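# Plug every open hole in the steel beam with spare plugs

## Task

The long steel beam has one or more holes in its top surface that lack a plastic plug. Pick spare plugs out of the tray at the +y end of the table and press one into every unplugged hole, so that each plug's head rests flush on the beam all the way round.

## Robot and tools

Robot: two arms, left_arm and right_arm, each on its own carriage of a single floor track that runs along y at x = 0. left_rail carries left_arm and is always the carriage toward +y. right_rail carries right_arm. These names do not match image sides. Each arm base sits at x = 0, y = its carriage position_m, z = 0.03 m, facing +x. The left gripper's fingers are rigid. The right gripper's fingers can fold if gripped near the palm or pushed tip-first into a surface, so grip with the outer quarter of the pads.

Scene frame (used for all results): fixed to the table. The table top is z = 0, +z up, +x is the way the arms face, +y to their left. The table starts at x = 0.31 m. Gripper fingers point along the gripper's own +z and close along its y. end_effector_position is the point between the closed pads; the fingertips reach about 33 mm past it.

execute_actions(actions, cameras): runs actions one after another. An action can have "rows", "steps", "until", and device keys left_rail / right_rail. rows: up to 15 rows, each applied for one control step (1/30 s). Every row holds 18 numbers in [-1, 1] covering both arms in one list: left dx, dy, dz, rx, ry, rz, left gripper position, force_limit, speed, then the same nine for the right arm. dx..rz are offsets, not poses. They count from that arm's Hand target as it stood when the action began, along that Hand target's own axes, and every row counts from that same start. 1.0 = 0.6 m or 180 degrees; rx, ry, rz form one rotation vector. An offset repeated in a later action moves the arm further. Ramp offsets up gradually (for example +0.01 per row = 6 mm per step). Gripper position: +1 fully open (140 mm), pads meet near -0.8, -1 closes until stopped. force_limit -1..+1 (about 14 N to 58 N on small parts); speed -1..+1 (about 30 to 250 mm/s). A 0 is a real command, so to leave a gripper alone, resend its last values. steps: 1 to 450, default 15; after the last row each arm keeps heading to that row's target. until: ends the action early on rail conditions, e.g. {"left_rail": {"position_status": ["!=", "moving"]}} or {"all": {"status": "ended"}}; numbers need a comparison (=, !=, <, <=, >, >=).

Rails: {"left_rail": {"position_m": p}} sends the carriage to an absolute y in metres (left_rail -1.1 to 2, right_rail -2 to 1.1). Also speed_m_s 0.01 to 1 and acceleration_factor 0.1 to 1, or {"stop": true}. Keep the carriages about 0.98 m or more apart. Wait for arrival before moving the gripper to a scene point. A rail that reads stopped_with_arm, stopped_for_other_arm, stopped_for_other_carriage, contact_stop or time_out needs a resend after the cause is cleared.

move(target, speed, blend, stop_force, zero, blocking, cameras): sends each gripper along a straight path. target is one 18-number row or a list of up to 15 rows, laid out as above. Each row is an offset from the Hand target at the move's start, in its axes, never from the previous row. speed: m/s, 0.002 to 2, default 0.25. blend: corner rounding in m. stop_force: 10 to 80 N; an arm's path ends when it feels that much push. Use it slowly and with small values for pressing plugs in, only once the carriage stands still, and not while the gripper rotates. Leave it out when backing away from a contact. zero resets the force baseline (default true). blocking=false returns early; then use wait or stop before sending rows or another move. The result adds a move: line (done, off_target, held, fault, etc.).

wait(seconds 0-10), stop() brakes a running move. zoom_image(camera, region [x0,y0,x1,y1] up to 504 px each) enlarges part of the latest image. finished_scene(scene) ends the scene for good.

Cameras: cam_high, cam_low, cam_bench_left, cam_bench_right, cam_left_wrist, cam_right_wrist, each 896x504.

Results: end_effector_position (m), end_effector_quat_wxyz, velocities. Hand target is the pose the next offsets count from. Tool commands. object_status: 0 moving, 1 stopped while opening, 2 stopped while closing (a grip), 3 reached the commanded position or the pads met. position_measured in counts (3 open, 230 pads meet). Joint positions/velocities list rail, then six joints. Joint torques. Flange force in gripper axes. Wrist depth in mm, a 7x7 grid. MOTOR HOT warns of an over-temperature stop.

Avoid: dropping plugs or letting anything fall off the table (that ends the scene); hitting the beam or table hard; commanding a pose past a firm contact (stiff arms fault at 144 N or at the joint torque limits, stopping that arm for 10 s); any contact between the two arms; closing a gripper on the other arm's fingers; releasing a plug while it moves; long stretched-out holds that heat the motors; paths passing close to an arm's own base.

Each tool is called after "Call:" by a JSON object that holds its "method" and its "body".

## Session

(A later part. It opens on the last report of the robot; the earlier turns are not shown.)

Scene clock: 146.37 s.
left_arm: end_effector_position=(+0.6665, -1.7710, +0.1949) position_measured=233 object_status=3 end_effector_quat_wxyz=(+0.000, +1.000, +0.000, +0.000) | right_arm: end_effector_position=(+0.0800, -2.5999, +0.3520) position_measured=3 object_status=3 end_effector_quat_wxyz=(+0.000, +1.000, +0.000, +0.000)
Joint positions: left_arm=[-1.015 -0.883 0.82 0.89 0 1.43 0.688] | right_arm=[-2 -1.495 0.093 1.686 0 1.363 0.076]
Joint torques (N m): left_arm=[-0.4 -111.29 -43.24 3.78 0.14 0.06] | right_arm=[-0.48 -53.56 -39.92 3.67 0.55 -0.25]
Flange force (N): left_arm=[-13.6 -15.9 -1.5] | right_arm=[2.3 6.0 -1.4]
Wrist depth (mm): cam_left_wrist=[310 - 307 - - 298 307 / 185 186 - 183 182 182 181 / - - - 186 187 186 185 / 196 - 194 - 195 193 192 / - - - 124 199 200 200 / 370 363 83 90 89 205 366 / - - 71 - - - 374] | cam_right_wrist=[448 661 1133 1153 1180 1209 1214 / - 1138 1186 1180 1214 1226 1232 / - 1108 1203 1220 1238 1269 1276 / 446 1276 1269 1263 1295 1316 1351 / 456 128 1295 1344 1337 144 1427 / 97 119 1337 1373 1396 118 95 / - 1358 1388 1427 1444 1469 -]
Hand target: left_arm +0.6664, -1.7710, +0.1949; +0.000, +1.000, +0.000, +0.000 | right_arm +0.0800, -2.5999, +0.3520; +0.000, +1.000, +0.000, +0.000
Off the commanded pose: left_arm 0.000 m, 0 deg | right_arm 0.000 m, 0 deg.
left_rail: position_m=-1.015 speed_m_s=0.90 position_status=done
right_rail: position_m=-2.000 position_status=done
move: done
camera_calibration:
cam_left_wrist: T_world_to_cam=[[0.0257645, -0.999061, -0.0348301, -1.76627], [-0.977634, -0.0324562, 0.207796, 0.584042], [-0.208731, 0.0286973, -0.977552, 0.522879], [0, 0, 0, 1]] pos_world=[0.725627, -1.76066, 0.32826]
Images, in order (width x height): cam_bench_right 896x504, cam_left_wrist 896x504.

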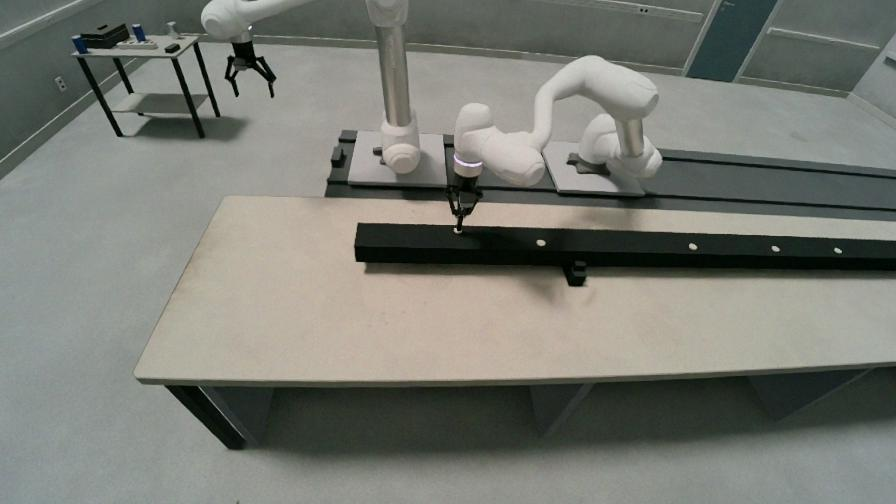

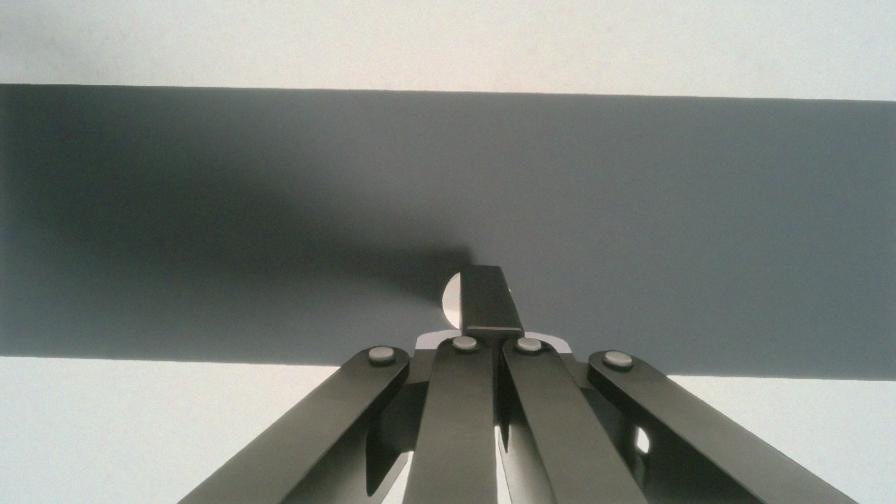

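Press.

Call:
{"method": "move", "body": {"target": [0,0,0.047,0,0,0,-1,-1,0, 0,0,0,0,0,0,1,1,1], "speed": 0.012, "stop_force": 45, "cameras": []}}

Call:
{"method": "move", "body": {"target": [[0,0,-0.08,0,0,0,-1,-1,0, 0,0,0,0,0,0,1,1,1],[-0.1,0,-0.09,0,0,0,-1,-1,0, 0,0,0,0,0,0,1,1,1]], "speed": 0.15, "blend": [0.02,0], "cameras": ["cam_left_wrist","cam_bench_right"]}}

Call:
{"method": "zoom_image", "body": {"camera": "cam_left_wrist", "region": [400, 80, 550, 230]}}

Call:
{"method": "zoom_image", "body": {"camera": "cam_bench_right", "region": [400, 200, 600, 280]}}

Scene clock: 152.87 s.
left_arm: end_effector_position=(+0.6665, -1.7710, +0.1775) position_measured=233 object_status=3 end_effector_quat_wxyz=(+0.000, +1.000, +0.000, +0.001) | right_arm: end_effector_position=(+0.0800, -2.5999, +0.3520) position_measured=3 object_status=3 end_effector_quat_wxyz=(+0.000, +1.000, +0.000, +0.000)
Joint positions: left_arm=[-1.015 -0.883 0.826 0.912 0 1.402 0.688] | right_arm=[-2 -1.495 0.093 1.686 0 1.363 0.076]
Joint torques (N m): left_arm=[-1.47 -61.93 -18.91 3.61 -3.93 0.06] | right_arm=[-0.97 -53.34 -40.21 3.69 0.43 -0.34]
Flange force (N): left_arm=[-15.5 -18.8 -53.7] | right_arm=[2.6 5.7 -1.2]
Wrist depth (mm): cam_left_wrist=[- 295 290 292 288 290 290 / - - 171 167 167 166 165 / - 174 - 170 172 170 170 / 181 180 179 177 178 176 176 / - 188 - 125 182 183 182 / - 355 83 90 89 188 188 / 361 - 71 - - - -] | cam_right_wrist=[446 624 1118 1153 1180 1175 1203 / - 700 1175 1186 1203 1232 1263 / - 1295 1197 1244 1244 1282 1289 / 460 1226 1257 1295 1302 1337 1330 / 457 128 1295 1323 1344 144 1403 / 97 118 1344 1380 1403 118 95 / - 1365 1411 1403 1452 1460 -]
Hand target: left_arm +0.6665, -1.7710, +0.1774; +0.000, +1.000, +0.000, +0.001 (not the last commanded pose) | right_arm +0.0800, -2.5999, +0.3520; +0.000, +1.000, +0.000, +0.000
Off the commanded pose: left_arm 0.011 m, 0 deg | right_arm 0.000 m, 0 deg.
left_rail: position_m=-1.015 speed_m_s=0.90 position_status=done
right_rail: position_m=-2.000 position_status=done
move: contact (left_arm)
No camera images: "cameras" was empty.

Scene clock: 153.97 s.
left_arm: end_effector_position=(+0.6065, -1.7710, +0.2313) position_measured=233 object_status=3 end_effector_quat_wxyz=(+0.000, +1.000, +0.000, +0.001) | right_arm: end_effector_position=(+0.0800, -2.5999, +0.3520) position_measured=3 object_status=3 end_effector_quat_wxyz=(+0.000, +1.000, +0.000, +0.000)
Joint positions: left_arm=[-1.015 -0.93 0.733 0.98 0 1.427 0.64] | right_arm=[-2 -1.495 0.093 1.686 0 1.363 0.076]
Joint torques (N m): left_arm=[-0.58 -105.05 -43.25 3.75 0.14 0.08] | right_arm=[-0.18 -53.95 -40.39 3.61 0.54 -0.37]
Flange force (N): left_arm=[-11.9 -14.4 -1.3] | right_arm=[1.6 6.2 -0.3]
Wrist depth (mm): cam_left_wrist=[213 - 215 209 208 208 208 / 220 - 216 - 217 215 215 / 228 - - 227 224 222 222 / - - - 232 221 373 368 / - - - 124 106 395 383 / - - 83 90 89 380 399 / - - 71 - - - 414] | cam_right_wrist=[- 506 1123 1148 1153 1186 1214 / - 741 1180 1186 1203 1226 1251 / 464 553 1186 1251 1269 1276 1309 / 454 1214 1251 1257 1302 1302 1337 / 459 133 1295 1316 1351 144 1396 / 97 128 1344 1373 1403 118 95 / - 606 1396 1419 1452 1486 -]
Hand target: left_arm +0.6065, -1.7710, +0.2314; +0.000, +1.000, +0.000, +0.001 | right_arm +0.0800, -2.5999, +0.3520; +0.000, +1.000, +0.000, +0.000
Off the commanded pose: left_arm 0.000 m, 0 deg | right_arm 0.000 m, 0 deg.
left_rail: position_m=-1.015 speed_m_s=0.90 position_status=done
right_rail: position_m=-2.000 position_status=done
move: done
camera_calibration:
cam_left_wrist: T_world_to_cam=[[0.025862, -0.999072, -0.0344336, -1.76359], [-0.977692, -0.0324609, 0.207522, 0.517933], [-0.208447, 0.0282985, -0.977624, 0.545169], [0, 0, 0, 1]] pos_world=[0.665628, -1.76056, 0.364761]
Images, in order (width x height): cam_bench_right 896x504, cam_left_wrist 896x504.

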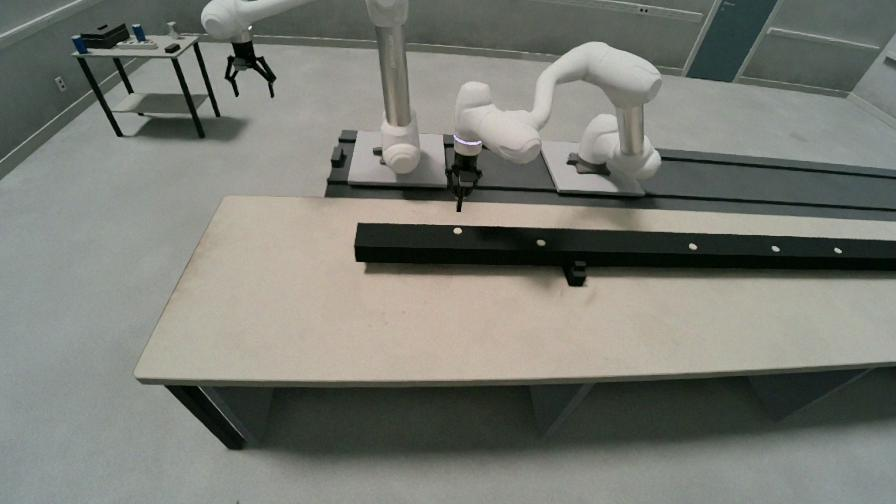

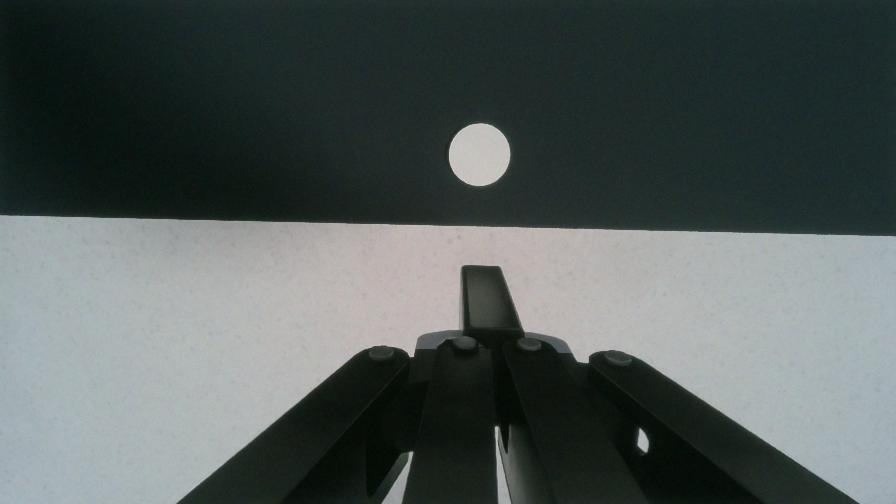

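Scaled by 3.360 from the camera's 896x504 image, which has a finer 1280x720 frame.

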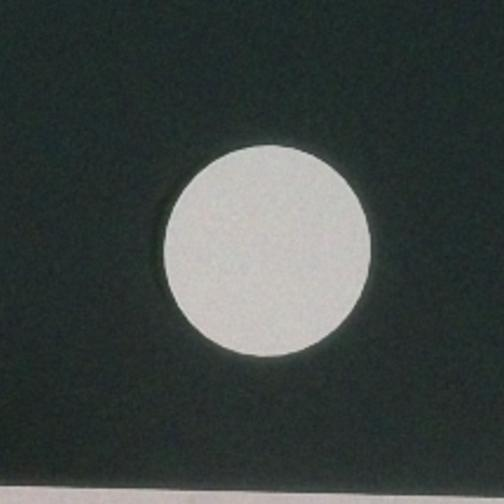

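Scaled by 2.520 from the camera's 896x504 image, which has a finer 1280x720 frame.

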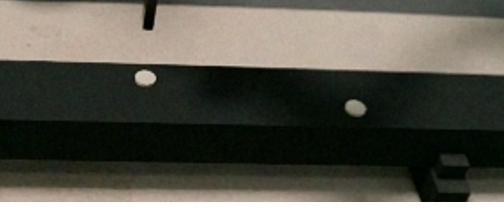

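Call:
{"method": "move", "body": {"target": [[0.1,0,0.01,0,0,0,-1,-1,0, 0,0,0,0,0,0,1,1,1],[0.1,0,0.07,0,0,0,-1,-1,0, 0,0,0,0,0,0,1,1,1]], "speed": 0.12, "blend": [0.01,0], "cameras": []}}

Call:
{"method": "move", "body": {"target": [0,0,0.055,0,0,0,-1,-1,0, 0,0,0,0,0,0,1,1,1], "speed": 0.012, "stop_force": 70, "cameras": []}}

Call:
{"method": "move", "body": {"target": [[0,0,-0.08,0,0,0,-1,-1,0, 0,0,0,0,0,0,1,1,1],[-0.1,-0.3,-0.09,0,0,0,-1,-1,0, 0,0,0,0,0,0,1,1,1]], "speed": 0.15, "blend": [0.02,0], "cameras": ["cam_left_wrist","cam_bench_right"]}}

Call:
{"method": "zoom_image", "body": {"camera": "cam_bench_right", "region": [430, 210, 570, 260]}}

Scene clock: 160.90 s.
left_arm: end_effector_position=(+0.6665, -1.7711, +0.1895) position_measured=233 object_status=3 end_effector_quat_wxyz=(+0.000, +1.000, +0.000, +0.001) | right_arm: end_effector_position=(+0.0800, -2.5999, +0.3520) position_measured=3 object_status=3 end_effector_quat_wxyz=(+0.000, +1.000, +0.000, +0.000)
Joint positions: left_arm=[-1.015 -0.883 0.822 0.898 0.001 1.421 0.688] | right_arm=[-2 -1.495 0.093 1.686 0 1.363 0.076]
Joint torques (N m): left_arm=[-0.41 -111.84 -43.44 3.73 0.19 0.08] | right_arm=[-0.17 -52.71 -40.18 3.69 0.6 -0.34]
Flange force (N): left_arm=[-14.1 -15.5 -1.4] | right_arm=[1.3 4.7 -1.4]
Wrist depth (mm): cam_left_wrist=[306 307 302 - - - 298 / - 180 - 177 178 177 177 / - - 183 184 183 182 181 / - - 192 - 188 188 187 / - 198 197 124 194 195 194 / 366 - 83 90 89 200 354 / - - 71 - - - 367] | cam_right_wrist=[- 615 1128 1159 1164 1192 1203 / - 1040 1164 1180 1197 1226 1244 / 471 1164 1209 1238 1269 1276 1295 / 454 1276 1244 1282 1289 1323 1351 / 459 128 1282 1337 1344 144 1365 / 97 118 1344 1358 1396 118 95 / - 1330 1403 1444 1444 1460 -]
Hand target: left_arm +0.6665, -1.7711, +0.1894; +0.000, +1.000, +0.000, +0.001 | right_arm +0.0800, -2.5999, +0.3520; +0.000, +1.000, +0.000, +0.000
Off the commanded pose: left_arm 0.000 m, 0 deg | right_arm 0.000 m, 0 deg.
left_rail: position_m=-1.015 speed_m_s=0.90 position_status=done
right_rail: position_m=-2.000 position_status=done
move: done
No camera images: "cameras" was empty.

Scene clock: 163.23 s.
left_arm: end_effector_position=(+0.6666, -1.7711, +0.1768) position_measured=233 object_status=3 end_effector_quat_wxyz=(+0.001, +1.000, +0.000, +0.001) | right_arm: end_effector_position=(+0.0800, -2.5999, +0.3520) position_measured=3 object_status=3 end_effector_quat_wxyz=(+0.000, +1.000, +0.000, +0.000)
Joint positions: left_arm=[-1.015 -0.883 0.826 0.914 0 1.401 0.688] | right_arm=[-2 -1.495 0.093 1.686 0 1.363 0.076]
Joint torques (N m): left_arm=[-1.27 -37.02 -6.08 3.79 -5.45 0.04] | right_arm=[-0.34 -52.82 -40.34 3.68 0.53 -0.28]
Flange force (N): left_arm=[-15.6 -19.5 -80.2] | right_arm=[1.6 4.7 -1.2]
Wrist depth (mm): cam_left_wrist=[299 291 292 - 289 - 281 / 168 171 167 171 167 166 165 / - 174 - 172 171 171 169 / - 181 - 176 178 177 175 / - - - 137 183 183 182 / 347 349 83 90 89 188 190 / 367 - 71 - - - -] | cam_right_wrist=[- 618 1133 1138 1175 1175 1203 / 456 936 1159 1180 1214 1251 1251 / 476 1192 1203 1238 1251 1276 1302 / 446 1263 1257 1269 1289 1309 1337 / 453 128 1302 1295 1344 144 1403 / 97 119 1323 1380 1403 118 95 / - 1373 1373 1411 1504 1469 -]
Hand target: left_arm +0.6666, -1.7711, +0.1768; +0.001, +1.000, +0.000, +0.001 (not the last commanded pose) | right_arm +0.0800, -2.5999, +0.3520; +0.000, +1.000, +0.000, +0.000
Off the commanded pose: left_arm 0.020 m, 0 deg | right_arm 0.000 m, 0 deg.
left_rail: position_m=-1.015 speed_m_s=0.90 position_status=done
right_rail: position_m=-2.000 position_status=done
move: contact (left_arm)
No camera images: "cameras" was empty.

Scene clock: 165.20 s.
left_arm: end_effector_position=(+0.6065, -1.5910, +0.2304) position_measured=233 object_status=3 end_effector_quat_wxyz=(+0.001, +1.000, +0.000, +0.001) | right_arm: end_effector_position=(+0.0800, -2.5999, +0.3520) position_measured=3 object_status=3 end_effector_quat_wxyz=(+0.000, +1.000, +0.000, +0.000)
Joint positions: left_arm=[-1.015 -0.801 0.505 1.36 0 1.275 0.77] | right_arm=[-2 -1.495 0.093 1.686 0 1.363 0.076]
Joint torques (N m): left_arm=[-0.27 -85.08 -41.87 3.61 0.15 0.07] | right_arm=[-0.62 -53.28 -40.32 3.7 0.52 -0.25]
Flange force (N): left_arm=[-9.5 -9.7 -2.5] | right_arm=[2.2 5.3 -1.0]
Wrist depth (mm): cam_left_wrist=[- 208 - - - 210 211 / - 218 - - 212 209 216 / - 222 - 222 - - 221 / - 373 - 229 - 381 377 / - - - 124 388 - - / - - 83 90 89 - 404 / - - 71 - - - 414] | cam_right_wrist=[451 - 1138 1148 1164 1180 1214 / - 1226 1170 1186 1203 1220 1251 / - 1159 1209 1214 1257 1269 1302 / 449 512 1238 1263 1282 1316 1365 / 459 128 1323 1316 1351 144 1380 / 97 128 1358 1388 1419 118 95 / - 1427 1403 1419 1460 1460 -]
Hand target: left_arm +0.6065, -1.5910, +0.2305; +0.001, +1.000, +0.000, +0.001 | right_arm +0.0800, -2.5999, +0.3520; +0.000, +1.000, +0.000, +0.000
Off the commanded pose: left_arm 0.000 m, 0 deg | right_arm 0.000 m, 0 deg.
left_rail: position_m=-1.015 speed_m_s=0.90 position_status=done
right_rail: position_m=-2.000 position_status=done
move: done
camera_calibration:
cam_left_wrist: T_world_to_cam=[[0.0257755, -0.99909, -0.0339826, -1.58382], [-0.977825, -0.032265, 0.206924, 0.524486], [-0.207832, 0.0278954, -0.977767, 0.538179], [0, 0, 0, 1]] pos_world=[0.66553, -1.58047, 0.363863]
Images, in order (width x height): cam_bench_right 896x504, cam_left_wrist 896x504.

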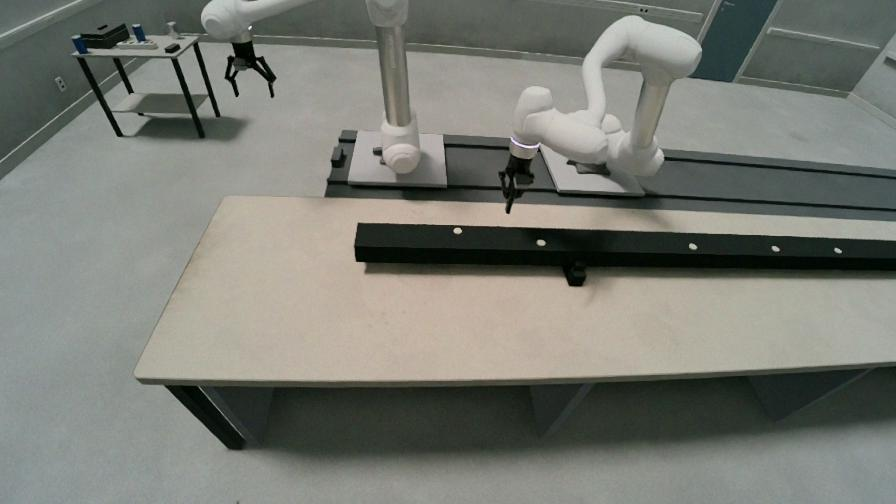

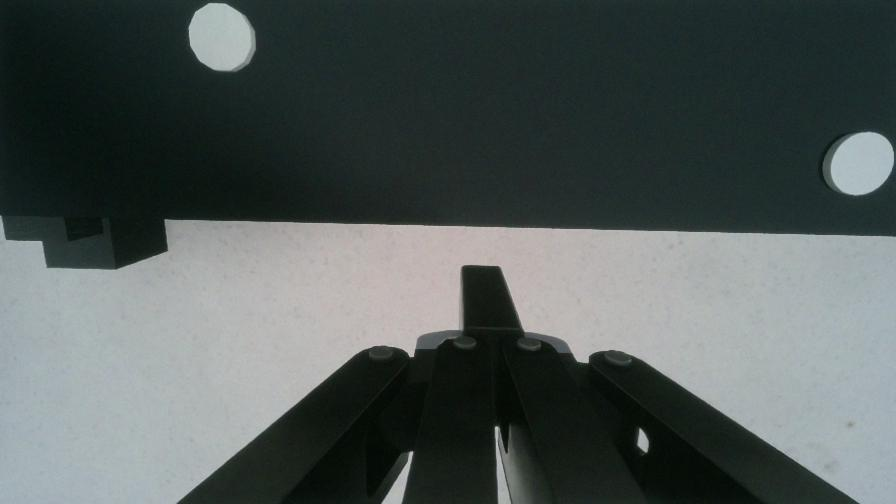

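Scaled by 3.600 from the camera's 896x504 image, which has a finer 1280x720 frame.

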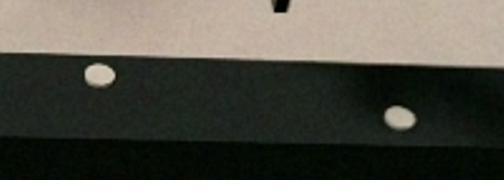

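Call:
{"method": "execute_actions", "body": {"actions": [], "cameras": ["cam_left_wrist"]}}

Call:
{"method": "zoom_image", "body": {"camera": "cam_left_wrist", "region": [796, 110, 896, 210]}}

Scene clock: 166.57 s.
left_arm: end_effector_position=(+0.6065, -1.5911, +0.2305) position_measured=233 object_status=3 end_effector_quat_wxyz=(+0.001, +1.000, +0.000, +0.001) | right_arm: end_effector_position=(+0.0800, -2.5999, +0.3520) position_measured=3 object_status=3 end_effector_quat_wxyz=(+0.000, +1.000, +0.000, +0.000)
Joint positions: left_arm=[-1.015 -0.801 0.505 1.36 0 1.275 0.77] | right_arm=[-2 -1.495 0.093 1.686 0 1.363 0.076]
Joint velocities: within noise
Joint torques (N m): left_arm=[-0.12 -85.01 -41.83 3.62 0.18 0.06] | right_arm=[-0.4 -53.81 -40.09 3.64 0.63 -0.39]
Flange force (N): left_arm=[-10.0 -9.3 -2.6] | right_arm=[1.9 6.6 -1.0]
Wrist depth (mm): cam_left_wrist=[211 207 211 211 207 208 207 / - - 216 218 - 217 205 / - 228 - - - - - / - 377 383 376 - - - / 402 - - 125 116 - 386 / - - 83 90 89 399 397 / - - 71 - - - -] | cam_right_wrist=[- 619 1133 1159 1170 1197 1232 / - 1197 1170 1192 1214 1226 1269 / - 1220 1203 1226 1257 1295 1302 / 464 600 1251 1263 1295 1316 1344 / 462 139 1309 1289 1330 144 1403 / 97 119 1344 1388 1403 118 95 / 97 1257 1380 1388 1444 1469 -]
Hand target: left_arm +0.6065, -1.5911, +0.2305; +0.001, +1.000, +0.000, +0.001 | right_arm +0.0800, -2.5999, +0.3520; +0.000, +1.000, +0.000, +0.000
Tool commands: left_gripper/position=-1.0 left_gripper/force_limit=-1.0 left_gripper/speed=+0.0 right_gripper/position=+1.0 right_gripper/force_limit=+1.0 right_gripper/speed=+1.0
Off the commanded pose: left_arm 0.000 m, 0 deg | right_arm 0.000 m, 0 deg.
left_rail: position_m=-1.015 speed_m_s=0.90 position_status=done
right_rail: position_m=-2.000 position_status=done
camera_calibration:
cam_left_wrist: T_world_to_cam=[[0.0257954, -0.999093, -0.0338876, -1.58397], [-0.977804, -0.0322677, 0.207022, 0.524428], [-0.207928, 0.0277952, -0.977749, 0.538081], [0, 0, 0, 1]] pos_world=[0.665529, -1.58057, 0.363863]
Images, in order (width x height): cam_left_wrist 896x504.

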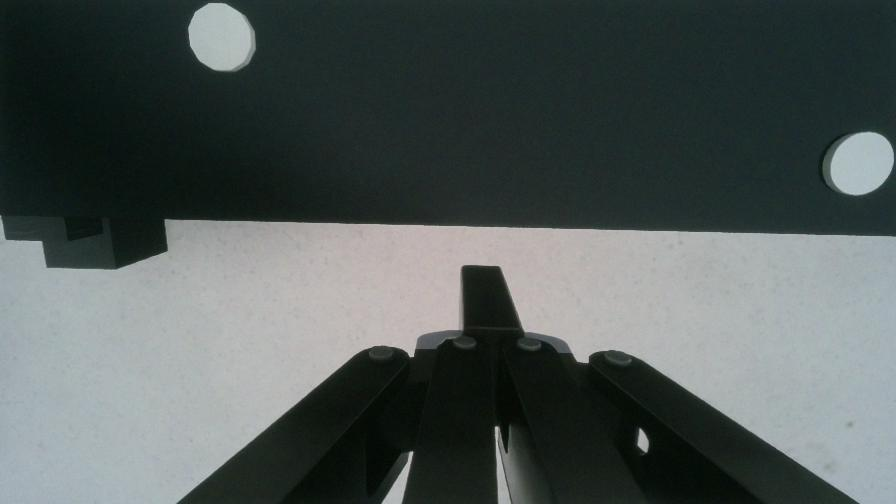

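Scaled by 5.040 from the camera's 896x504 image, which has a finer 1280x720 frame.

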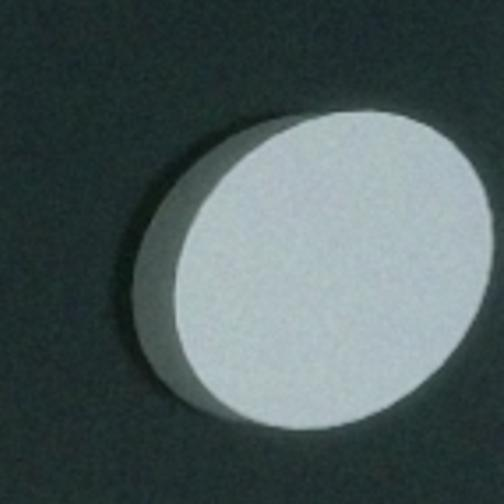

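Call:
{"method": "finished_scene", "body": {"scene": 2}}

The scene is finished: the task was done.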